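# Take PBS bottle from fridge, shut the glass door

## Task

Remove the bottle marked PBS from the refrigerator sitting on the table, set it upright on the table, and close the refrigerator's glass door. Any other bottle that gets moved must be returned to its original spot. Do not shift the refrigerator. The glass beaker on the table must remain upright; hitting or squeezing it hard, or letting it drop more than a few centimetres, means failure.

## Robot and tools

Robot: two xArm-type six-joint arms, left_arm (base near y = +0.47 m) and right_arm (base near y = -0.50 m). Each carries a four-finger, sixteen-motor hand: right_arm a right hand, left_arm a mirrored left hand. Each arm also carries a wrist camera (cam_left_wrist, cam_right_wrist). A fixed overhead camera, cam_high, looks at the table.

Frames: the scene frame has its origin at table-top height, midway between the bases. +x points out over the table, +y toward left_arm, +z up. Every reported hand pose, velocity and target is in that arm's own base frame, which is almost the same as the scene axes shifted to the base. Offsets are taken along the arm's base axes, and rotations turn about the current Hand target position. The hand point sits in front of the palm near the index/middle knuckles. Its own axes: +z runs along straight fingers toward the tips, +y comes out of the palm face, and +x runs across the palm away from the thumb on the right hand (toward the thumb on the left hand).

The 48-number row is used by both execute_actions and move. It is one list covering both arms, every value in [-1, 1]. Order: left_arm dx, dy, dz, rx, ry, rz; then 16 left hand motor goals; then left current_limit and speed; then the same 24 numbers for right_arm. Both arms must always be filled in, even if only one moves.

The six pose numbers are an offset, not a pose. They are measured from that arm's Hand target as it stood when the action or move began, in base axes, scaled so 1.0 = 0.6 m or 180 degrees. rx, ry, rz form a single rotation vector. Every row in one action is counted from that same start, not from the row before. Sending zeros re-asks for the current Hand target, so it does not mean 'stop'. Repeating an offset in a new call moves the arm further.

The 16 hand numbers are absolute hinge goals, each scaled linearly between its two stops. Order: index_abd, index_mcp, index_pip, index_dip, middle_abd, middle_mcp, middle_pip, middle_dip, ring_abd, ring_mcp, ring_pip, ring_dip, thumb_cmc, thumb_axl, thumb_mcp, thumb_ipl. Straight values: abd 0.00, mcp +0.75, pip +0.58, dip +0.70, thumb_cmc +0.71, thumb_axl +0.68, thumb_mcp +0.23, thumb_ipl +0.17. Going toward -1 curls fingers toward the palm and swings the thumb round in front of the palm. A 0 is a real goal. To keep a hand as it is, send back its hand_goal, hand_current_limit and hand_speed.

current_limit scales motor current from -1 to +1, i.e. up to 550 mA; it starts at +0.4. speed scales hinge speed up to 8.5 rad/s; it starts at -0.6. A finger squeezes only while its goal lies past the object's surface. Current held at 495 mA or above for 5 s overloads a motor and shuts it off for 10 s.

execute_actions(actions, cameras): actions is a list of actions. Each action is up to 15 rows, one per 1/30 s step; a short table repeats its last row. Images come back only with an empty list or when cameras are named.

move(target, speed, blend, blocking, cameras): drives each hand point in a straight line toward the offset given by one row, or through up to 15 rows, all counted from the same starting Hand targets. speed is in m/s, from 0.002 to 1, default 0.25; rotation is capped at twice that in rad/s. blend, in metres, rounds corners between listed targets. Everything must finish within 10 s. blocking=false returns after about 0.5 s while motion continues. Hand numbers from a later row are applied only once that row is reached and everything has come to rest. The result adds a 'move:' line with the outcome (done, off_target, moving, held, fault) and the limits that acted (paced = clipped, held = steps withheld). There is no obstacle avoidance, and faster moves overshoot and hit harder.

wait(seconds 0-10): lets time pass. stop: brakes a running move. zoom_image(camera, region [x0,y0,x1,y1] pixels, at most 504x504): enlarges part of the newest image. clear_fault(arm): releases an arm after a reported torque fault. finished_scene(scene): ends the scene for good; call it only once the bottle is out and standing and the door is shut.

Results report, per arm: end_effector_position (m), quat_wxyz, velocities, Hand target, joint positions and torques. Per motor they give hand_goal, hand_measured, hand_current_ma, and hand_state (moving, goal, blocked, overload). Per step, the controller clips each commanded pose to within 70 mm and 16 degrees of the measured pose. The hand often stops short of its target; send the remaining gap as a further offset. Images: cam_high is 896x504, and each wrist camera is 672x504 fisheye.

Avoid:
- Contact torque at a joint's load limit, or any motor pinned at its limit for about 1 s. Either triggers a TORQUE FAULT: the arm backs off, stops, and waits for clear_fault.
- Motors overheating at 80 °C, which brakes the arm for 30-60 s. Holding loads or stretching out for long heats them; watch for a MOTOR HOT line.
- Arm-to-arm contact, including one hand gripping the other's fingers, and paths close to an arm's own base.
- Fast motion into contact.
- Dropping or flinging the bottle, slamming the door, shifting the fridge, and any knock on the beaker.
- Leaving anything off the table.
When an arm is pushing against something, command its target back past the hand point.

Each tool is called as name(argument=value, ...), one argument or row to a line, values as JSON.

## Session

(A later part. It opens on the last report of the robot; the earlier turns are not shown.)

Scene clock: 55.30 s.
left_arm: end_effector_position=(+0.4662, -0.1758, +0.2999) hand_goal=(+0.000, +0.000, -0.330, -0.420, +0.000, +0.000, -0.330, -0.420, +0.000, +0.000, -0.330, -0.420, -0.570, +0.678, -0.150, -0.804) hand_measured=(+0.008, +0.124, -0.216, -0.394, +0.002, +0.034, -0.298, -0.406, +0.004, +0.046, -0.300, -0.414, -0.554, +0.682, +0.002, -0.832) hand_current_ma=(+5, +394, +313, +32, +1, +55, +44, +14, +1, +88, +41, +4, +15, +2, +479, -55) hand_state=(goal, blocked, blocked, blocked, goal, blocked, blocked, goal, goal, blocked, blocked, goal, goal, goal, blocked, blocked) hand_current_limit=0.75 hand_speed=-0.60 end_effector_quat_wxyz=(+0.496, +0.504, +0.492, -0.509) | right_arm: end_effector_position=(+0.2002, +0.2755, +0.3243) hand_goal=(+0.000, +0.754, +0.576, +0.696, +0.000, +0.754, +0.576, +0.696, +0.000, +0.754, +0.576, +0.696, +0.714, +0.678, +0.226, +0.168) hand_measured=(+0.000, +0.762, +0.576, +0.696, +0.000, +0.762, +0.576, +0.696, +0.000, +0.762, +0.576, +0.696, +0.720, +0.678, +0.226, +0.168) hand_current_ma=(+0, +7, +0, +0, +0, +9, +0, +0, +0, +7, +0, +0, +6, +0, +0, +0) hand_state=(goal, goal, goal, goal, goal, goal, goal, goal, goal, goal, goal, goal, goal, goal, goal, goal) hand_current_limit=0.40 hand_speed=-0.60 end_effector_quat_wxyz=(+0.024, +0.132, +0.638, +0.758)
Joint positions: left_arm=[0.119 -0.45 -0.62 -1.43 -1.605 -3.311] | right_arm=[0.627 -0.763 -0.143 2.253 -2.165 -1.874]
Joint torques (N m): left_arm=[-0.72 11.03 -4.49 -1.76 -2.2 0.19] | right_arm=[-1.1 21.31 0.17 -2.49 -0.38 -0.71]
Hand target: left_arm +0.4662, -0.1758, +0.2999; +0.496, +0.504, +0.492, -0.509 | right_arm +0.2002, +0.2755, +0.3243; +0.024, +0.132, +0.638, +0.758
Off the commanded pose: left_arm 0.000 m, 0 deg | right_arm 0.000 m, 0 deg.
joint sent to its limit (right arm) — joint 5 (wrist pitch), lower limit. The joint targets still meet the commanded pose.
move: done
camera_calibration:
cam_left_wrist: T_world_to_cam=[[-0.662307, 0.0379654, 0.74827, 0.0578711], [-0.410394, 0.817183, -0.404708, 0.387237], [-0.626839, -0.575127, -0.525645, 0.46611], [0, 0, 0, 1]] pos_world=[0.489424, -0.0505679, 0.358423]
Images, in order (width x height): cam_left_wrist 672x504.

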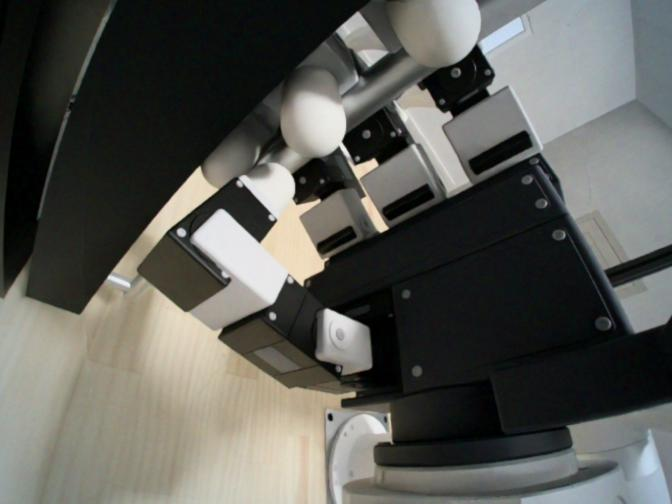

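move(
  target=[
    [-0.05,-0.005,0,0,0,0.015,0,0.0,-0.33,-0.42,0,0.0,-0.33,-0.42,0,0.0,-0.33,-0.42,-0.571,0.678,-0.15,-0.805,0.75,-0.6,0,0,0,0,0,0,0,0.754,0.576,0.696,0,0.754,0.576,0.696,0,0.754,0.576,0.696,0.714,0.678,0.226,0.168,0.4,-0.6],
  ],
  speed=0.04,
  cameras=["cam_left_wrist", "cam_right_wrist"],
)

Scene clock: 56.73 s.
left_arm: end_effector_position=(+0.4362, -0.1788, +0.2999) hand_goal=(+0.000, +0.000, -0.330, -0.420, +0.000, +0.000, -0.330, -0.420, +0.000, +0.000, -0.330, -0.420, -0.570, +0.678, -0.150, -0.804) hand_measured=(+0.008, +0.078, -0.256, -0.394, +0.002, +0.038, -0.306, -0.414, +0.004, +0.052, -0.312, -0.418, -0.566, +0.682, -0.138, -0.820) hand_current_ma=(+5, +197, +160, +31, +0, +67, +29, +3, +1, +107, +18, +1, +2, +2, +16, -23) hand_state=(goal, blocked, blocked, blocked, goal, blocked, blocked, goal, goal, blocked, goal, goal, goal, goal, goal, goal) hand_current_limit=0.75 hand_speed=-0.60 end_effector_quat_wxyz=(+0.508, +0.492, +0.503, -0.497) | right_arm: end_effector_position=(+0.2002, +0.2755, +0.3243) hand_goal=(+0.000, +0.754, +0.576, +0.696, +0.000, +0.754, +0.576, +0.696, +0.000, +0.754, +0.576, +0.696, +0.714, +0.678, +0.226, +0.168) hand_measured=(+0.000, +0.762, +0.576, +0.696, +0.000, +0.762, +0.576, +0.696, +0.000, +0.762, +0.576, +0.696, +0.720, +0.678, +0.226, +0.168) hand_current_ma=(+0, +7, +0, +0, +0, +9, +0, +0, +0, +7, +0, +0, +6, +0, +0, +0) hand_state=(goal, goal, goal, goal, goal, goal, goal, goal, goal, goal, goal, goal, goal, goal, goal, goal) hand_current_limit=0.40 hand_speed=-0.60 end_effector_quat_wxyz=(+0.024, +0.132, +0.638, +0.758)
Joint positions: left_arm=[0.113 -0.388 -0.511 -1.481 -1.591 -3.265] | right_arm=[0.627 -0.763 -0.143 2.253 -2.165 -1.874]
Joint torques (N m): left_arm=[-0.68 25.96 -4.23 -1.7 -1.18 0.65] | right_arm=[0.61 21.26 0.61 -2.03 -0.35 -0.66]
Hand target: left_arm +0.4362, -0.1788, +0.2999; +0.508, +0.492, +0.503, -0.497 | right_arm +0.2002, +0.2755, +0.3243; +0.024, +0.132, +0.638, +0.758
Off the commanded pose: left_arm 0.000 m, 0 deg | right_arm 0.000 m, 0 deg.
joint sent to its limit (right arm) — joint 5 (wrist pitch), lower limit. The joint targets still meet the commanded pose.
move: done
camera_calibration:
cam_left_wrist: T_world_to_cam=[[-0.663302, 0.00665577, 0.748323, 0.0330006], [-0.448486, 0.796959, -0.404619, 0.390422], [-0.599076, -0.603996, -0.525639, 0.428328], [0, 0, 0, 1]] pos_world=[0.453589, -0.0526609, 0.358423]
cam_right_wrist: T_world_to_cam=[[0.812517, -0.33137, 0.479593, -0.204809], [0.109054, -0.721788, -0.683469, 0.343164], [0.572646, 0.607632, -0.550327, 0.019392], [0, 0, 0, 1]] pos_world=[0.117882, 0.168041, 0.343439]
Images, in order (width x height): cam_left_wrist 672x504, cam_right_wrist 672x504.

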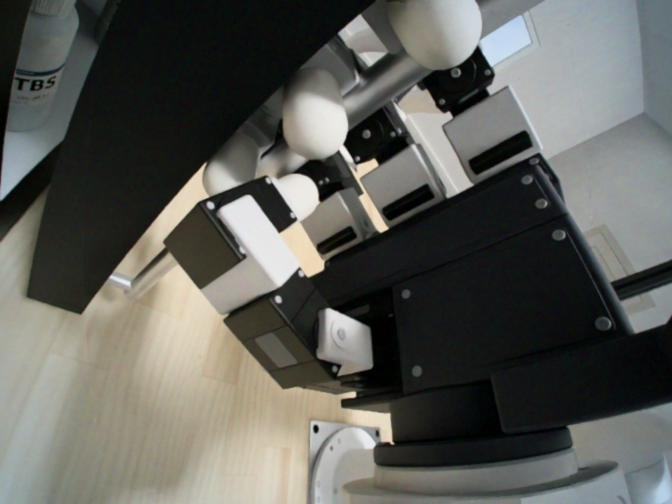

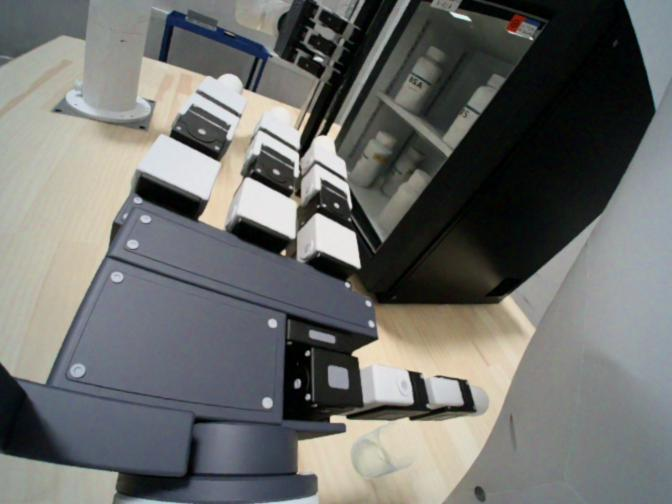

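move(
  target=[
    [-0.097,-0.027,0,0,0,0.029,0,0.0,-0.33,-0.42,0,0.0,-0.33,-0.42,0,0.0,-0.33,-0.42,-0.571,0.678,-0.15,-0.805,0.75,-0.6,0,0,0,0,0,0,0,0.754,0.576,0.696,0,0.754,0.576,0.696,0,0.754,0.576,0.696,0.714,0.678,0.226,0.168,0.4,-0.6],
    [-0.2117,-0.078,0,0,0,0.074,0,0.0,-0.33,-0.42,0,0.0,-0.33,-0.42,0,0.0,-0.33,-0.42,-0.571,0.678,-0.15,-0.805,0.75,-0.6,0,0,0,0,0,0,0,0.754,0.576,0.696,0,0.754,0.576,0.696,0,0.754,0.576,0.696,0.714,0.678,0.226,0.168,0.4,-0.6],
  ],
  speed=0.08,
  blend=0.01,
  cameras=["cam_high", "cam_left_wrist", "cam_right_wrist"],
)

Scene clock: 59.43 s.
left_arm: end_effector_position=(+0.3092, -0.2256, +0.2999) hand_goal=(+0.000, +0.000, -0.330, -0.420, +0.000, +0.000, -0.330, -0.420, +0.000, +0.000, -0.330, -0.420, -0.570, +0.678, -0.150, -0.804) hand_measured=(+0.008, +0.066, -0.260, -0.398, +0.002, +0.000, -0.328, -0.418, +0.004, +0.008, -0.330, -0.418, -0.566, +0.684, -0.150, -0.830) hand_current_ma=(+4, +152, +147, +26, +1, +0, +1, +1, +2, +5, +0, +1, +2, +4, +0, -51) hand_state=(goal, blocked, blocked, blocked, goal, goal, goal, goal, goal, goal, goal, goal, goal, goal, goal, blocked) hand_current_limit=0.75 hand_speed=-0.60 end_effector_quat_wxyz=(+0.562, +0.430, +0.557, -0.435) | right_arm: end_effector_position=(+0.2002, +0.2755, +0.3243) hand_goal=(+0.000, +0.754, +0.576, +0.696, +0.000, +0.754, +0.576, +0.696, +0.000, +0.754, +0.576, +0.696, +0.714, +0.678, +0.226, +0.168) hand_measured=(+0.000, +0.762, +0.576, +0.696, +0.000, +0.762, +0.576, +0.696, +0.000, +0.762, +0.576, +0.696, +0.720, +0.678, +0.226, +0.168) hand_current_ma=(+0, +7, +0, +0, +0, +9, +0, +0, +0, +7, +0, +0, +6, +0, +0, +0) hand_state=(goal, goal, goal, goal, goal, goal, goal, goal, goal, goal, goal, goal, goal, goal, goal, goal) hand_current_limit=0.40 hand_speed=-0.60 end_effector_quat_wxyz=(+0.024, +0.132, +0.638, +0.758)
Joint positions: left_arm=[-0.195 -0.104 -0.068 -2.02 -1.596 -3.11] | right_arm=[0.627 -0.763 -0.143 2.253 -2.165 -1.874]
Joint torques (N m): left_arm=[-2.13 14.79 -3.44 -0.84 -3.22 0.07] | right_arm=[0.94 20.31 0.27 -2.15 -0.46 -0.61]
Hand target: left_arm +0.3092, -0.2256, +0.2999; +0.562, +0.430, +0.557, -0.435 | right_arm +0.2002, +0.2755, +0.3243; +0.024, +0.132, +0.638, +0.758
Off the commanded pose: left_arm 0.000 m, 0 deg | right_arm 0.000 m, 0 deg.
joint sent to its limit (right arm) — joint 5 (wrist pitch), lower limit. The joint targets still meet the commanded pose.
move: done
camera_calibration:
cam_left_wrist: T_world_to_cam=[[-0.647035, -0.146394, 0.748274, -0.0905276], [-0.620071, 0.672119, -0.404682, 0.395602], [-0.443686, -0.725827, -0.52566, 0.248432], [0, 0, 0, 1]] pos_world=[0.296952, -0.0988257, 0.358423]
cam_right_wrist: T_world_to_cam=[[0.812517, -0.33137, 0.479593, -0.204809], [0.109054, -0.721788, -0.683469, 0.343164], [0.572646, 0.607632, -0.550327, 0.019392], [0, 0, 0, 1]] pos_world=[0.117882, 0.168041, 0.343439]

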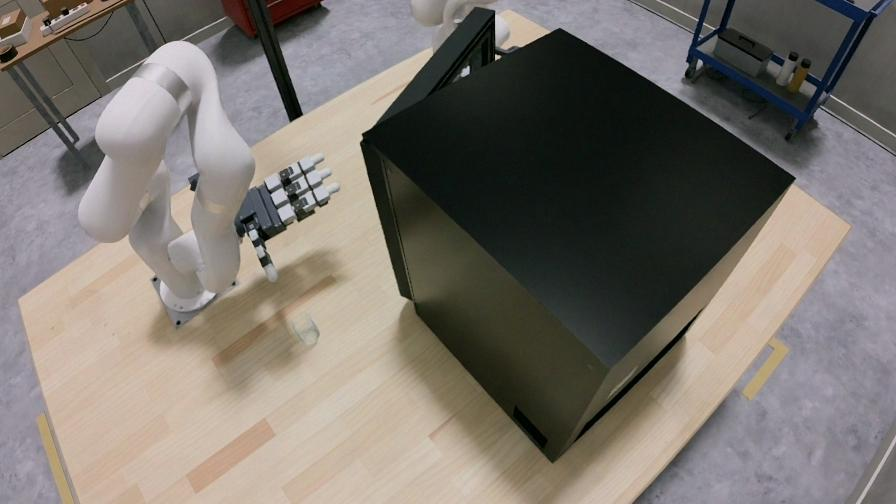

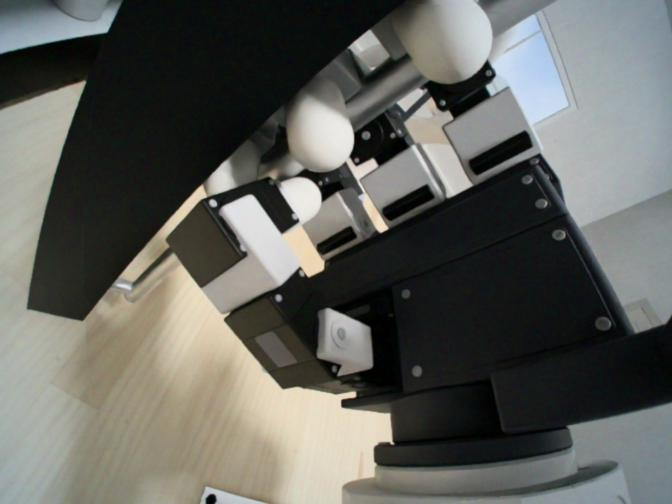

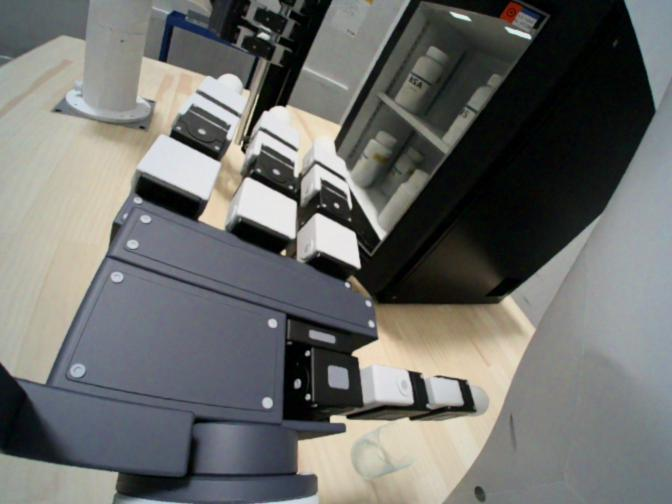

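move(
  target=[
    [0,0,0,0,0,0,0,0.137,-0.153,-0.246,0,0.137,-0.153,-0.246,0,0.137,-0.153,-0.246,0.7,0.678,0.112,-0.805,0.4,-0.4,0,0,0,0,0,0,0,0.754,0.576,0.696,0,0.754,0.576,0.696,0,0.754,0.576,0.696,0.714,0.678,0.226,0.168,0.4,-0.6],
    [0.02,-0.058,0,0,0,0,0,0.137,-0.153,-0.246,0,0.137,-0.153,-0.246,0,0.137,-0.153,-0.246,0.7,0.678,0.112,-0.805,0.4,-0.4,0,0,0,0,0,0,0,0.754,0.576,0.696,0,0.754,0.576,0.696,0,0.754,0.576,0.696,0.714,0.678,0.226,0.168,0.4,-0.6],
  ],
  speed=0.05,
  cameras=["cam_left_wrist", "cam_right_wrist"],
)

Scene clock: 67.10 s.
left_arm: end_effector_position=(+0.3212, -0.2604, +0.2999) hand_goal=(+0.000, +0.138, -0.152, -0.246, +0.000, +0.138, -0.152, -0.246, +0.000, +0.138, -0.152, -0.246, +0.700, +0.678, +0.112, -0.804) hand_measured=(+0.004, +0.136, -0.154, -0.248, +0.002, +0.136, -0.154, -0.248, +0.004, +0.136, -0.154, -0.248, +0.698, +0.676, +0.112, -0.804) hand_current_ma=(+1, -1, -1, -1, +1, -1, -1, -1, +2, -1, -1, -1, -1, +0, +0, +0) hand_state=(goal, goal, goal, goal, goal, goal, goal, goal, goal, goal, goal, goal, goal, goal, goal, goal) hand_current_limit=0.40 hand_speed=-0.40 end_effector_quat_wxyz=(+0.562, +0.430, +0.557, -0.435) | right_arm: end_effector_position=(+0.2002, +0.2755, +0.3243) hand_goal=(+0.000, +0.754, +0.576, +0.696, +0.000, +0.754, +0.576, +0.696, +0.000, +0.754, +0.576, +0.696, +0.714, +0.678, +0.226, +0.168) hand_measured=(+0.000, +0.762, +0.576, +0.696, +0.000, +0.762, +0.576, +0.696, +0.000, +0.762, +0.576, +0.696, +0.720, +0.678, +0.226, +0.168) hand_current_ma=(+0, +7, +0, +0, +0, +9, +0, +0, +0, +7, +0, +0, +6, +0, +0, +0) hand_state=(goal, goal, goal, goal, goal, goal, goal, goal, goal, goal, goal, goal, goal, goal, goal, goal) hand_current_limit=0.40 hand_speed=-0.60 end_effector_quat_wxyz=(+0.024, +0.132, +0.638, +0.758)
Joint positions: left_arm=[-0.358 -0.144 -0.121 -2.183 -1.593 -3.124] | right_arm=[0.627 -0.763 -0.143 2.253 -2.165 -1.874]
Joint torques (N m): left_arm=[-1.4 2.83 -9.4 -1.14 -0.67 -0.01] | right_arm=[-0.02 20.84 1.08 -2.5 -0.5 -0.68]
Hand target: left_arm +0.3212, -0.2604, +0.2999; +0.562, +0.430, +0.557, -0.435 | right_arm +0.2002, +0.2755, +0.3243; +0.024, +0.132, +0.638, +0.758
Off the commanded pose: left_arm 0.000 m, 0 deg | right_arm 0.000 m, 0 deg.
joint sent to its limit (right arm) — joint 5 (wrist pitch), lower limit. The joint targets still meet the commanded pose.
move: done
camera_calibration:
cam_left_wrist: T_world_to_cam=[[-0.647016, -0.146337, 0.748302, -0.0878661], [-0.620034, 0.672166, -0.404661, 0.426419], [-0.443766, -0.725795, -0.525636, 0.228518], [0, 0, 0, 1]] pos_world=[0.308952, -0.133625, 0.358423]
cam_right_wrist: T_world_to_cam=[[0.812517, -0.33137, 0.479593, -0.204809], [0.109054, -0.721788, -0.683469, 0.343164], [0.572646, 0.607632, -0.550327, 0.019392], [0, 0, 0, 1]] pos_world=[0.117882, 0.168041, 0.343439]
Images, in order (width x height): cam_left_wrist 672x504, cam_right_wrist 672x504.

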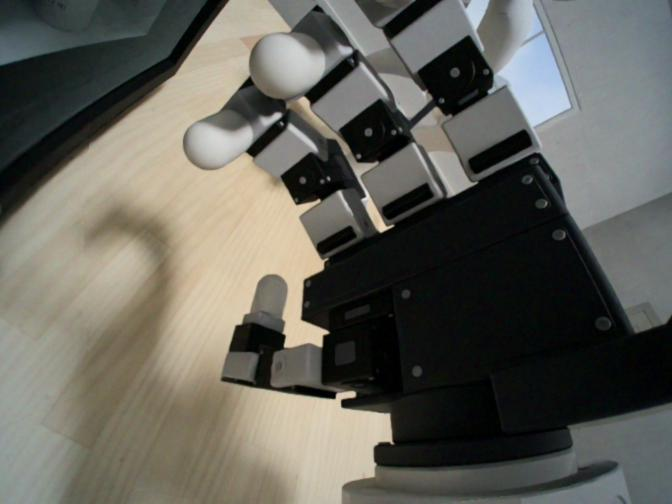

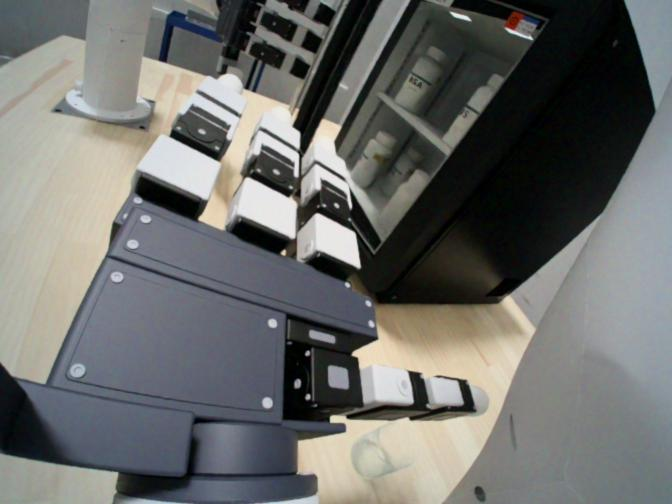

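wait(
  seconds=1,
  cameras=["all"],
)

zoom_image(
  camera="cam_right_wrist",
  region=[210, 0, 460, 250],
)

zoom_image(
  camera="cam_left_wrist",
  region=[0, 0, 300, 250],
)

Scene clock: 68.37 s.
left_arm: end_effector_position=(+0.3212, -0.2604, +0.2999) hand_goal=(+0.000, +0.138, -0.152, -0.246, +0.000, +0.138, -0.152, -0.246, +0.000, +0.138, -0.152, -0.246, +0.700, +0.678, +0.112, -0.804) hand_measured=(+0.004, +0.136, -0.154, -0.248, +0.002, +0.136, -0.154, -0.248, +0.004, +0.136, -0.154, -0.248, +0.698, +0.676, +0.112, -0.804) hand_current_ma=(+1, -1, -1, -1, +1, -1, -1, -1, +2, -1, -1, -1, -1, +0, +0, +0) hand_state=(goal, goal, goal, goal, goal, goal, goal, goal, goal, goal, goal, goal, goal, goal, goal, goal) hand_current_limit=0.40 hand_speed=-0.40 end_effector_quat_wxyz=(+0.562, +0.430, +0.557, -0.435) | right_arm: end_effector_position=(+0.2002, +0.2755, +0.3243) hand_goal=(+0.000, +0.754, +0.576, +0.696, +0.000, +0.754, +0.576, +0.696, +0.000, +0.754, +0.576, +0.696, +0.714, +0.678, +0.226, +0.168) hand_measured=(+0.000, +0.762, +0.576, +0.696, +0.000, +0.762, +0.576, +0.696, +0.000, +0.762, +0.576, +0.696, +0.720, +0.678, +0.226, +0.168) hand_current_ma=(+0, +7, +0, +0, +0, +9, +0, +0, +0, +7, +0, +0, +6, +0, +0, +0) hand_state=(goal, goal, goal, goal, goal, goal, goal, goal, goal, goal, goal, goal, goal, goal, goal, goal) hand_current_limit=0.40 hand_speed=-0.60 end_effector_quat_wxyz=(+0.024, +0.132, +0.638, +0.758)
Joint positions: left_arm=[-0.358 -0.144 -0.121 -2.183 -1.593 -3.124] | right_arm=[0.627 -0.763 -0.143 2.253 -2.165 -1.874]
Joint torques (N m): left_arm=[-2.12 2.91 -9.22 -1.26 -0.62 0] | right_arm=[0.58 21.22 0.22 -2.31 -0.43 -0.67]
Hand target: left_arm +0.3212, -0.2604, +0.2999; +0.562, +0.430, +0.557, -0.435 | right_arm +0.2002, +0.2755, +0.3243; +0.024, +0.132, +0.638, +0.758
Off the commanded pose: left_arm 0.000 m, 0 deg | right_arm 0.000 m, 0 deg.
wait: 1.00 s; at rest from the start
camera_calibration:
cam_left_wrist: T_world_to_cam=[[-0.647016, -0.146337, 0.748302, -0.0878661], [-0.620034, 0.672166, -0.404661, 0.426419], [-0.443766, -0.725795, -0.525636, 0.228518], [0, 0, 0, 1]] pos_world=[0.308952, -0.133625, 0.358423]
cam_right_wrist: T_world_to_cam=[[0.812517, -0.33137, 0.479593, -0.204809], [0.109054, -0.721788, -0.683469, 0.343164], [0.572646, 0.607632, -0.550327, 0.019392], [0, 0, 0, 1]] pos_world=[0.117882, 0.168041, 0.343439]

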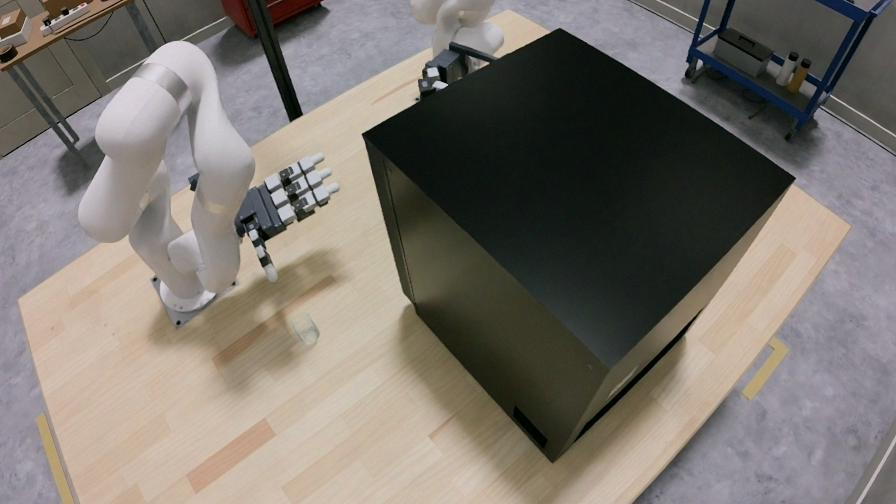

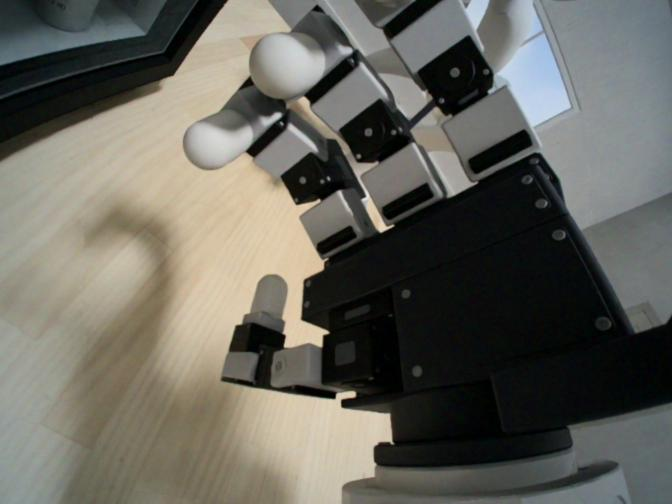

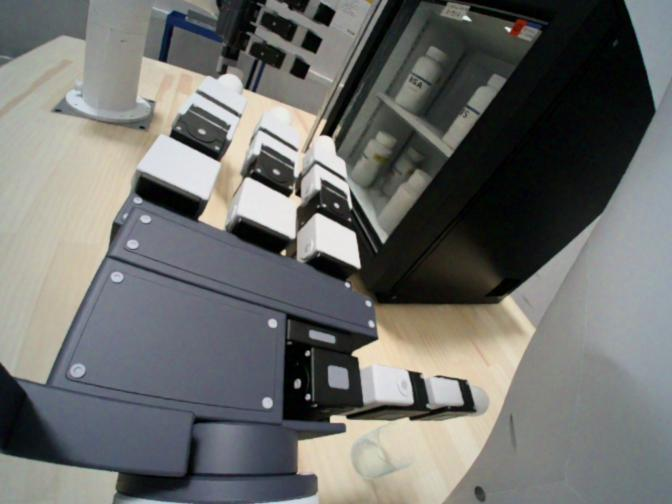

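Scaled by 2.016 from the camera's 672x504 image, which has a finer 960x720 frame.

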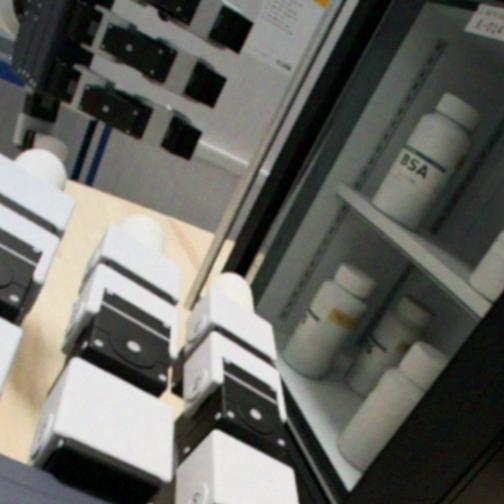

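Scaled by 1.680 from the camera's 672x504 image, which has a finer 960x720 frame.

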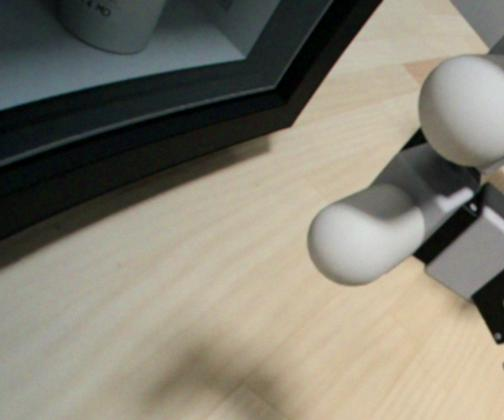

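move(
  target=[
    [-0.012,0.432,0.1,0,0,0,0,0.137,-0.153,-0.246,0,0.137,-0.153,-0.246,0,0.137,-0.153,-0.246,0.7,0.678,0.112,-0.805,0.4,-0.4,0,0,0,0,0,0,0,0.754,0.576,0.696,0,0.754,0.576,0.696,0,0.754,0.576,0.696,0.714,0.678,0.226,0.168,0.4,-0.6],
    [0.163,0.727,0.133,0,0,0.41,0,0.137,-0.153,-0.246,0,0.137,-0.153,-0.246,0,0.137,-0.153,-0.246,0.7,0.678,0.112,-0.805,0.4,-0.4,0,0,0,0,0,0,0,0.754,0.576,0.696,0,0.754,0.576,0.696,0,0.754,0.576,0.696,0.714,0.678,0.226,0.168,0.4,-0.6],
  ],
  speed=0.3,
  blend=0.04,
  cameras=["all"],
)

Scene clock: 74.77 s.
left_arm: end_effector_position=(+0.3204, -0.2365, +0.3047) hand_goal=(+0.000, +0.138, -0.152, -0.246, +0.000, +0.138, -0.152, -0.246, +0.000, +0.138, -0.152, -0.246, +0.700, +0.678, +0.112, -0.804) hand_measured=(+0.004, +0.136, -0.154, -0.248, +0.002, +0.136, -0.154, -0.248, +0.004, +0.136, -0.154, -0.248, +0.698, +0.676, +0.112, -0.804) hand_current_ma=(+1, +0, -1, -1, +1, -1, -1, -1, +2, -1, -1, -1, -1, +0, +0, +0) hand_state=(goal, goal, goal, goal, goal, goal, goal, goal, goal, goal, goal, goal, goal, goal, goal, goal) hand_current_limit=0.40 hand_speed=-0.40 end_effector_quat_wxyz=(+0.564, +0.428, +0.558, -0.432) | right_arm: end_effector_position=(+0.2002, +0.2755, +0.3243) hand_goal=(+0.000, +0.754, +0.576, +0.696, +0.000, +0.754, +0.576, +0.696, +0.000, +0.754, +0.576, +0.696, +0.714, +0.678, +0.226, +0.168) hand_measured=(+0.000, +0.762, +0.576, +0.696, +0.000, +0.762, +0.576, +0.696, +0.000, +0.762, +0.576, +0.696, +0.720, +0.678, +0.226, +0.168) hand_current_ma=(+0, +7, +0, +0, +0, +9, +0, +0, +0, +7, +0, +0, +6, +0, +0, +0) hand_state=(goal, goal, goal, goal, goal, goal, goal, goal, goal, goal, goal, goal, goal, goal, goal, goal) hand_current_limit=0.40 hand_speed=-0.60 end_effector_quat_wxyz=(+0.024, +0.132, +0.638, +0.758)
Joint positions: left_arm=[-0.249 -0.101 -0.095 -2.084 -1.584 -3.136] | right_arm=[0.627 -0.763 -0.143 2.253 -2.165 -1.874]
Joint torques (N m): left_arm=[-2 2.59 -9.22 -1.08 -3.25 0.62] | right_arm=[-0.47 20.85 0.19 -2.24 -0.36 -0.71]
Hand target: left_arm +0.3204, -0.2365, +0.3047; +0.564, +0.428, +0.558, -0.432 (not the last commanded pose) | right_arm +0.2002, +0.2755, +0.3243; +0.024, +0.132, +0.638, +0.758
Off the commanded pose: left_arm 0.430 m, 73 deg | right_arm 0.000 m, 0 deg.
joint sent to its limit (right arm) — joint 5 (wrist pitch), lower limit. The joint targets still meet the commanded pose.
move: held (left_arm; a check stopped the path); path passed 0 of 2 targets; limits=held
pose unreachable (left arm): on one or more control steps of this call, first in action 0 (counted from 0), this arm could not follow its commanded pose, so it was not sent that pose on those steps. It may still have moved: this result reports where it is.
cause: moving toward the commanded pose would bring two parts of the arm too close to each other (joints 2 (shoulder) to 4 (forearm roll) lie between them).
camera_calibration:
cam_left_wrist: T_world_to_cam=[[-0.647108, -0.152249, 0.747042, -0.0894192], [-0.625524, 0.666202, -0.406072, 0.412589], [-0.435857, -0.730065, -0.52634, 0.244659], [0, 0, 0, 1]] pos_world=[0.306857, -0.109865, 0.363115]
cam_right_wrist: T_world_to_cam=[[0.812517, -0.33137, 0.479593, -0.204809], [0.109054, -0.721788, -0.683469, 0.343164], [0.572646, 0.607632, -0.550327, 0.019392], [0, 0, 0, 1]] pos_world=[0.117882, 0.168041, 0.343439]

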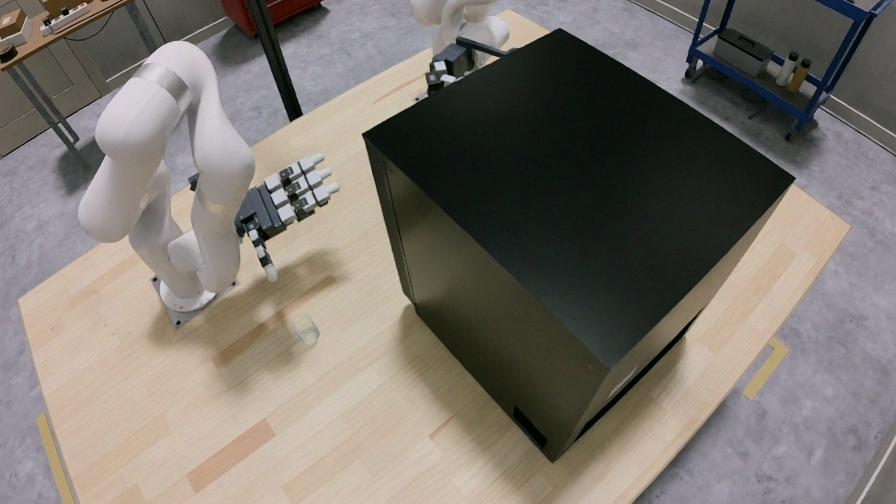

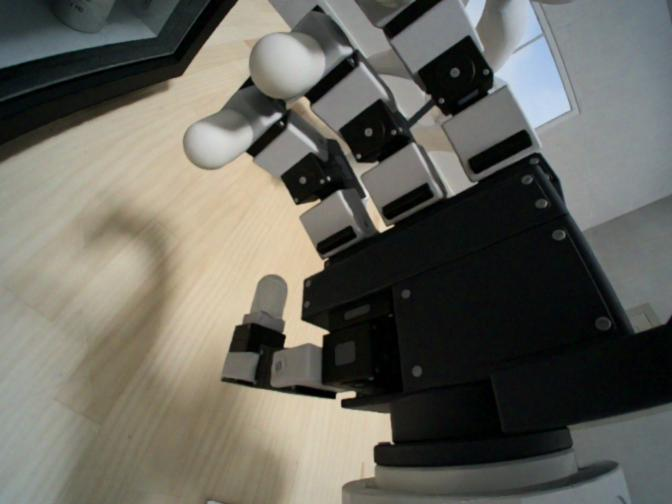

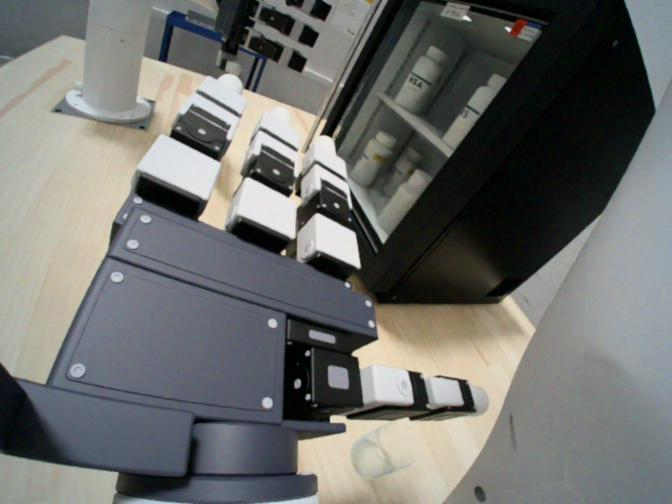

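move(
  target=[
    [0.092,0.0,0.0,0,0,-0.083,0,0.137,-0.153,-0.246,0,0.137,-0.153,-0.246,0,0.137,-0.153,-0.246,0.7,0.678,0.112,-0.805,0.4,-0.4,0,0,0,0,0,0,0,0.754,0.576,0.696,0,0.754,0.576,0.696,0,0.754,0.576,0.696,0.714,0.678,0.226,0.168,0.4,-0.6],
    [0.092,0.427,0.092,0,0,-0.083,0,0.137,-0.153,-0.246,0,0.137,-0.153,-0.246,0,0.137,-0.153,-0.246,0.7,0.678,0.112,-0.805,0.4,-0.4,0,0,0,0,0,0,0,0.754,0.576,0.696,0,0.754,0.576,0.696,0,0.754,0.576,0.696,0.714,0.678,0.226,0.168,0.4,-0.6],
    [0.165,0.6875,0.125,0,0,0.41,0,0.137,-0.153,-0.246,0,0.137,-0.153,-0.246,0,0.137,-0.153,-0.246,0.7,0.678,0.112,-0.805,0.4,-0.4,0,0,0,0,0,0,0,0.754,0.576,0.696,0,0.754,0.576,0.696,0,0.754,0.576,0.696,0.714,0.678,0.226,0.168,0.4,-0.6],
  ],
  speed=0.25,
  blend=[0.02, 0.04, 0],
  cameras=["all"],
)

Scene clock: 80.47 s.
left_arm: end_effector_position=(+0.4194, +0.1760, +0.3797) hand_goal=(+0.000, +0.138, -0.152, -0.246, +0.000, +0.138, -0.152, -0.246, +0.000, +0.138, -0.152, -0.246, +0.700, +0.678, +0.112, -0.804) hand_measured=(+0.004, +0.138, -0.154, -0.248, +0.002, +0.138, -0.154, -0.248, +0.004, +0.138, -0.154, -0.248, +0.698, +0.676, +0.112, -0.804) hand_current_ma=(+1, +0, -1, -1, +1, +0, -1, -1, +2, +0, -1, -1, +0, +0, +0, +0) hand_state=(goal, goal, goal, goal, goal, goal, goal, goal, goal, goal, goal, goal, goal, goal, goal, goal) hand_current_limit=0.40 hand_speed=-0.40 end_effector_quat_wxyz=(+0.711, +0.007, +0.703, -0.007) | right_arm: end_effector_position=(+0.2002, +0.2755, +0.3243) hand_goal=(+0.000, +0.754, +0.576, +0.696, +0.000, +0.754, +0.576, +0.696, +0.000, +0.754, +0.576, +0.696, +0.714, +0.678, +0.226, +0.168) hand_measured=(+0.000, +0.762, +0.576, +0.696, +0.000, +0.762, +0.576, +0.696, +0.000, +0.762, +0.576, +0.696, +0.720, +0.678, +0.226, +0.168) hand_current_ma=(+0, +7, +0, +0, +0, +9, +0, +0, +0, +7, +0, +0, +6, +0, +0, +0) hand_state=(goal, goal, goal, goal, goal, goal, goal, goal, goal, goal, goal, goal, goal, goal, goal, goal) hand_current_limit=0.40 hand_speed=-0.60 end_effector_quat_wxyz=(+0.024, +0.132, +0.638, +0.758)
Joint positions: left_arm=[0.449 0.178 -0.176 -2.649 -1.267 -3.305] | right_arm=[0.627 -0.763 -0.143 2.253 -2.165 -1.874]
Joint torques (N m): left_arm=[-1.86 0.81 -15.5 -1.71 -0.65 0.52] | right_arm=[-0.41 20.2 0.18 -2.14 -0.32 -0.69]
Hand target: left_arm +0.4194, +0.1760, +0.3797; +0.711, +0.007, +0.703, -0.006 | right_arm +0.2002, +0.2755, +0.3243; +0.024, +0.132, +0.638, +0.758
Off the commanded pose: left_arm 0.000 m, 0 deg | right_arm 0.000 m, 0 deg.
joint sent to its limit (right arm) — joint 5 (wrist pitch), lower limit. The joint targets still meet the commanded pose.
move: done
camera_calibration:
cam_left_wrist: T_world_to_cam=[[-0.0344103, -0.663872, 0.747054, -0.18552], [-0.814318, -0.41473, -0.40606, 0.499555], [0.579398, -0.622312, -0.526332, 0.183672], [0, 0, 0, 1]] pos_world=[0.293994, 0.19832, 0.438115]
cam_right_wrist: T_world_to_cam=[[0.812517, -0.33137, 0.479593, -0.204809], [0.109054, -0.721788, -0.683469, 0.343164], [0.572646, 0.607632, -0.550327, 0.019392], [0, 0, 0, 1]] pos_world=[0.117882, 0.168041, 0.343439]

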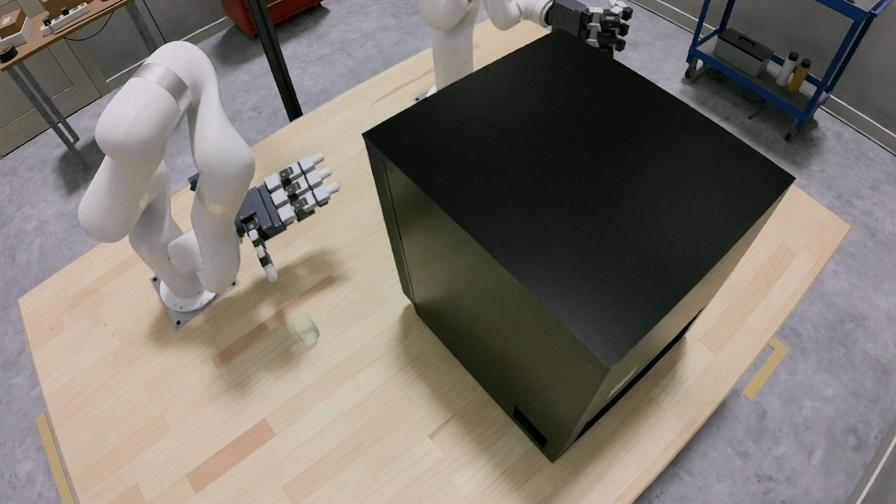

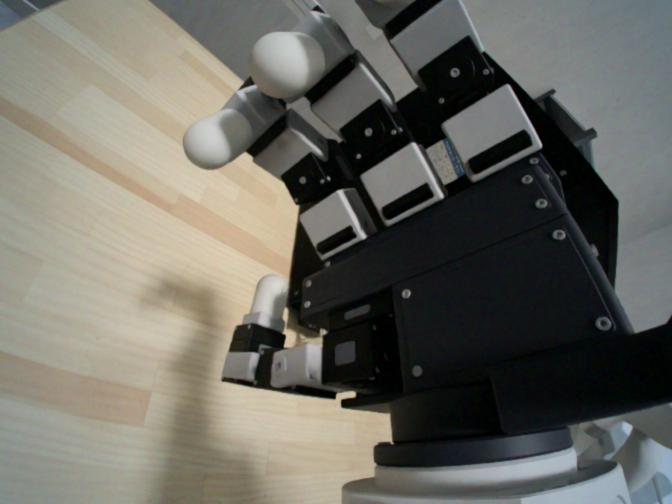

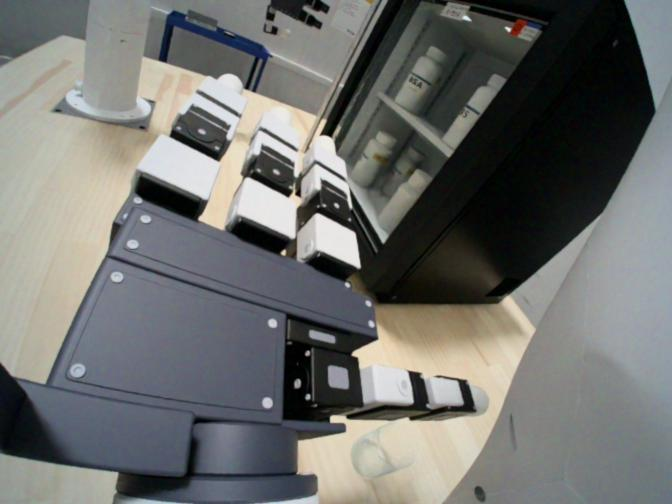

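move(
  target=[0,0,0,0,0,0,0,0.137,-0.153,-0.246,0,0.137,-0.153,-0.246,0,0.137,-0.153,-0.246,0.7,0.678,0.112,-0.805,0.4,-0.4,0.166,0.7075,-0.04,0.123,0.4285,-0.0374,0,0.3425,-0.007,-0.246,0,0.3425,-0.007,-0.246,0,0.3425,-0.007,-0.246,0.714,0.678,0.0,-0.643,0.4,-0.6],
  speed=0.25,
  cameras=["all"],
)

Scene clock: 81.70 s.
left_arm: end_effector_position=(+0.4194, +0.1760, +0.3797) hand_goal=(+0.000, +0.138, -0.152, -0.246, +0.000, +0.138, -0.152, -0.246, +0.000, +0.138, -0.152, -0.246, +0.700, +0.678, +0.112, -0.804) hand_measured=(+0.004, +0.138, -0.154, -0.248, +0.002, +0.138, -0.154, -0.248, +0.004, +0.138, -0.154, -0.248, +0.698, +0.676, +0.112, -0.804) hand_current_ma=(+1, +0, -1, -1, +1, +0, -1, -1, +2, +0, -1, -1, +0, +0, +0, +0) hand_state=(goal, goal, goal, goal, goal, goal, goal, goal, goal, goal, goal, goal, goal, goal, goal, goal) hand_current_limit=0.40 hand_speed=-0.40 end_effector_quat_wxyz=(+0.711, +0.007, +0.703, -0.006) | right_arm: end_effector_position=(+0.2026, +0.2859, +0.3238) hand_goal=(+0.000, +0.342, -0.006, -0.246, +0.000, +0.342, -0.006, -0.246, +0.000, +0.342, -0.006, -0.246, +0.714, +0.678, +0.000, -0.642) hand_measured=(+0.000, +0.356, -0.002, -0.244, +0.000, +0.358, -0.002, -0.244, +0.000, +0.356, -0.002, -0.244, +0.722, +0.678, +0.002, -0.640) hand_current_ma=(+0, +16, +2, +1, +0, +22, +3, +1, +0, +19, +2, +1, +7, +0, +2, +2) hand_state=(goal, goal, goal, goal, goal, goal, goal, goal, goal, goal, goal, goal, goal, goal, goal, goal) hand_current_limit=0.40 hand_speed=-0.60 end_effector_quat_wxyz=(+0.011, +0.140, +0.637, +0.758)
Joint positions: left_arm=[0.449 0.177 -0.176 -2.65 -1.267 -3.305] | right_arm=[0.677 -0.746 -0.152 2.317 -2.164 -1.798]
Joint torques (N m): left_arm=[-2.25 0.6 -15.81 -2.16 -0.95 0.57] | right_arm=[-1.55 21.1 -0.77 -2.28 -0.99 -0.66]
Hand target: left_arm +0.4194, +0.1760, +0.3797; +0.711, +0.007, +0.703, -0.006 | right_arm +0.2026, +0.2859, +0.3239; +0.011, +0.140, +0.637, +0.758 (not the last commanded pose)
Off the commanded pose: left_arm 0.000 m, 0 deg | right_arm 0.426 m, 79 deg.
move: held (right_arm; a check stopped the path); limits=held
pose unreachable (right arm): on one or more control steps of this call, first in action 0 (counted from 0), this arm could not follow its commanded pose, so it was not sent that pose on those steps. It may still have moved: this result reports where it is.
cause: moving toward the commanded pose would bring two parts of the arm too close to each other (joints 5 (wrist pitch) and 6 (wrist roll) lie between them).
camera_calibration:
cam_left_wrist: T_world_to_cam=[[-0.0343185, -0.663886, 0.747046, -0.18554], [-0.814297, -0.414799, -0.406032, 0.49955], [0.579433, -0.622251, -0.526365, 0.183663], [0, 0, 0, 1]] pos_world=[0.293994, 0.19832, 0.438115]
cam_right_wrist: T_world_to_cam=[[0.829287, -0.325846, 0.45399, -0.199716], [0.0952349, -0.718113, -0.68938, 0.353805], [0.550648, 0.614929, -0.56449, 0.0184615], [0, 0, 0, 1]] pos_world=[0.121761, 0.177643, 0.344996]

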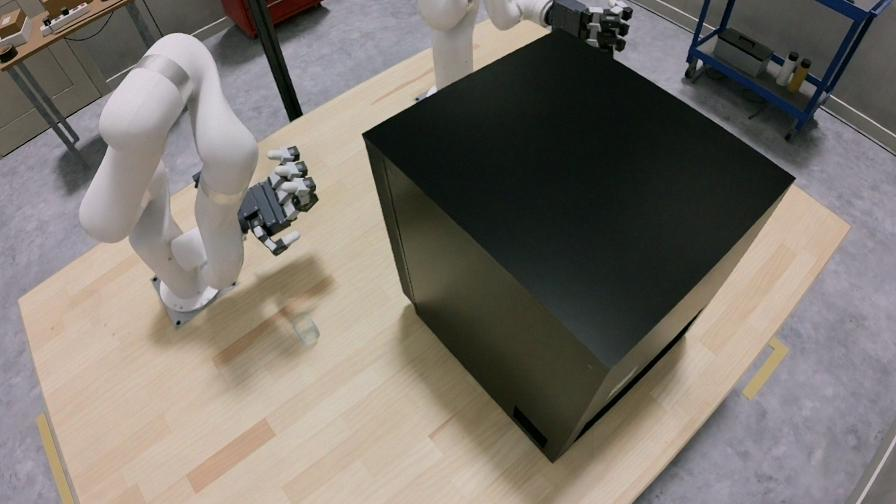

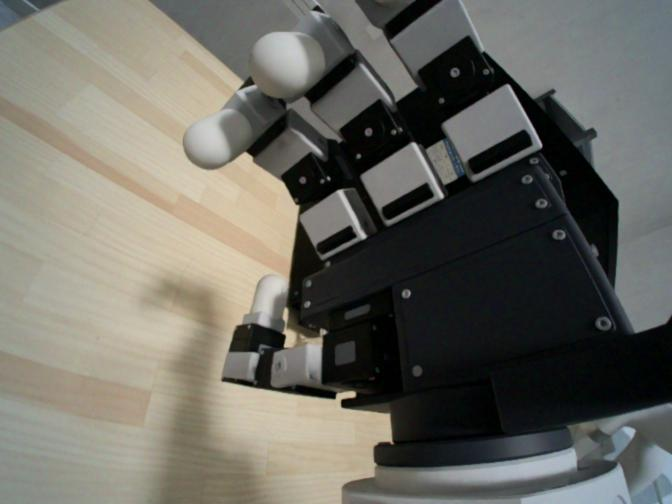

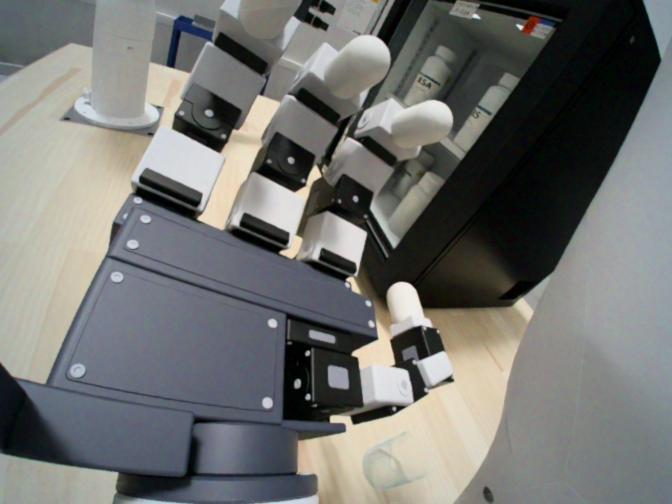

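move(
  target=[
    [0,0,0,0,0,0,0,0.137,-0.153,-0.246,0,0.137,-0.153,-0.246,0,0.137,-0.153,-0.246,0.7,0.678,0.112,-0.805,0.4,-0.4,-0.124,0.118,-0.041,-0.066,-0.18,0.056,0,0.3425,-0.007,-0.246,0,0.3425,-0.007,-0.246,0,0.3425,-0.007,-0.246,0.714,0.678,0.0,-0.643,0.4,-0.6],
    [0,0,0,0,0,0,0,0.137,-0.153,-0.246,0,0.137,-0.153,-0.246,0,0.137,-0.153,-0.246,0.7,0.678,0.112,-0.805,0.4,-0.4,0.162,0.690,-0.04,0.119,0.4205,-0.0403,0,0.3425,-0.007,-0.246,0,0.3425,-0.007,-0.246,0,0.3425,-0.007,-0.246,0.714,0.678,0.0,-0.643,0.4,-0.6],
  ],
  speed=0.3,
  blend=0.03,
  cameras=["cam_high","cam_right_wrist"],
)

Scene clock: 85.37 s.
left_arm: end_effector_position=(+0.4194, +0.1760, +0.3797) hand_goal=(+0.000, +0.138, -0.152, -0.246, +0.000, +0.138, -0.152, -0.246, +0.000, +0.138, -0.152, -0.246, +0.700, +0.678, +0.112, -0.804) hand_measured=(+0.004, +0.138, -0.154, -0.248, +0.002, +0.138, -0.154, -0.248, +0.004, +0.138, -0.154, -0.248, +0.698, +0.676, +0.112, -0.804) hand_current_ma=(+1, +0, -1, -1, +1, +0, -1, -1, +2, +0, -1, -1, +0, +0, +0, +0) hand_state=(goal, goal, goal, goal, goal, goal, goal, goal, goal, goal, goal, goal, goal, goal, goal, goal) hand_current_limit=0.40 hand_speed=-0.40 end_effector_quat_wxyz=(+0.711, +0.007, +0.703, -0.006) | right_arm: end_effector_position=(+0.1623, +0.4254, +0.2998) hand_goal=(+0.000, +0.342, -0.006, -0.246, +0.000, +0.342, -0.006, -0.246, +0.000, +0.342, -0.006, -0.246, +0.714, +0.678, +0.000, -0.642) hand_measured=(+0.000, +0.354, -0.002, -0.244, +0.000, +0.358, -0.002, -0.244, +0.000, +0.356, -0.002, -0.244, +0.722, +0.678, +0.002, -0.640) hand_current_ma=(+0, +15, +2, +1, +0, +22, +2, +1, +0, +17, +2, +1, +7, +0, +1, +1) hand_state=(goal, goal, goal, goal, goal, goal, goal, goal, goal, goal, goal, goal, goal, goal, goal, goal) hand_current_limit=0.40 hand_speed=-0.60 end_effector_quat_wxyz=(+0.028, +0.024, +0.674, +0.738)
Joint positions: left_arm=[0.449 0.177 -0.176 -2.65 -1.267 -3.305] | right_arm=[1.049 -0.761 -0.379 2.646 -2.003 -1.751]
Joint torques (N m): left_arm=[-1.54 0.45 -15.51 -1.86 -1.71 0.59] | right_arm=[-1.97 58.02 -0.61 -2.5 -0.2 -0.69]
Hand target: left_arm +0.4194, +0.1760, +0.3797; +0.711, +0.007, +0.703, -0.006 | right_arm +0.1623, +0.4254, +0.2998; +0.028, +0.024, +0.674, +0.738 (not the last commanded pose)
Off the commanded pose: left_arm 0.000 m, 0 deg | right_arm 0.307 m, 92 deg.
move: held (right_arm; a check stopped the path); path passed 1 of 2 targets; limits=held
pose unreachable (right arm): on one or more control steps of this call, first in action 0 (counted from 0), this arm could not follow its commanded pose, so it was not sent that pose on those steps. It may still have moved: this result reports where it is.
cause: moving toward the commanded pose would bring two parts of the arm too close to each other (joints 5 (wrist pitch) and 6 (wrist roll) lie between them).
camera_calibration:
cam_right_wrist: T_world_to_cam=[[0.758905, -0.172303, 0.627993, -0.215961], [0.314986, -0.746914, -0.585579, 0.38664], [0.569954, 0.642208, -0.512564, -0.0889587], [0, 0, 0, 1]] pos_world=[0.0928097, 0.308706, 0.316433]
Images, in order (width x height): cam_high 896x504, cam_right_wrist 672x504.

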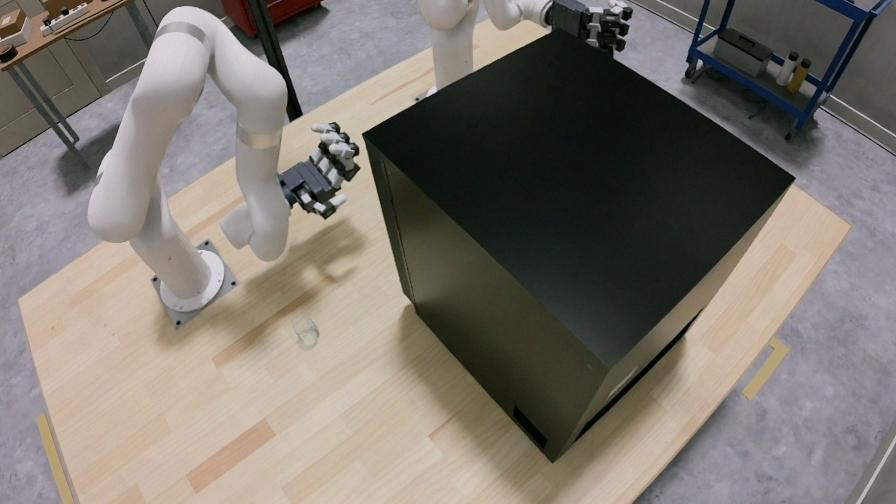

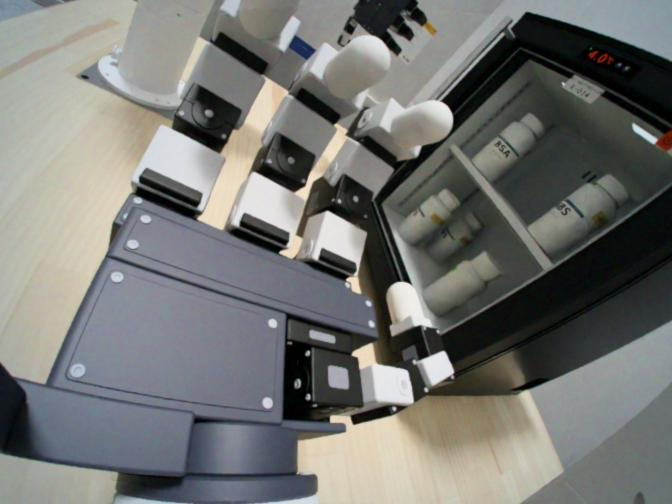

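zoom_image(
  camera="cam_right_wrist",
  region=[370, 100, 650, 340],
)

zoom_image(
  camera="cam_right_wrist",
  region=[390, 170, 520, 330],
)

Scaled by 1.800 from the camera's 672x504 image, which has a finer 960x720 frame.

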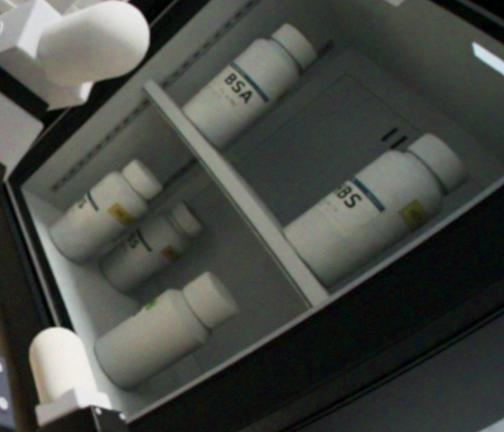

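Scaled by 3.150 from the camera's 672x504 image, which has a finer 960x720 frame.

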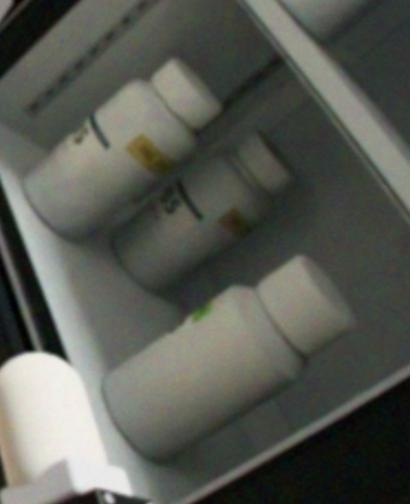

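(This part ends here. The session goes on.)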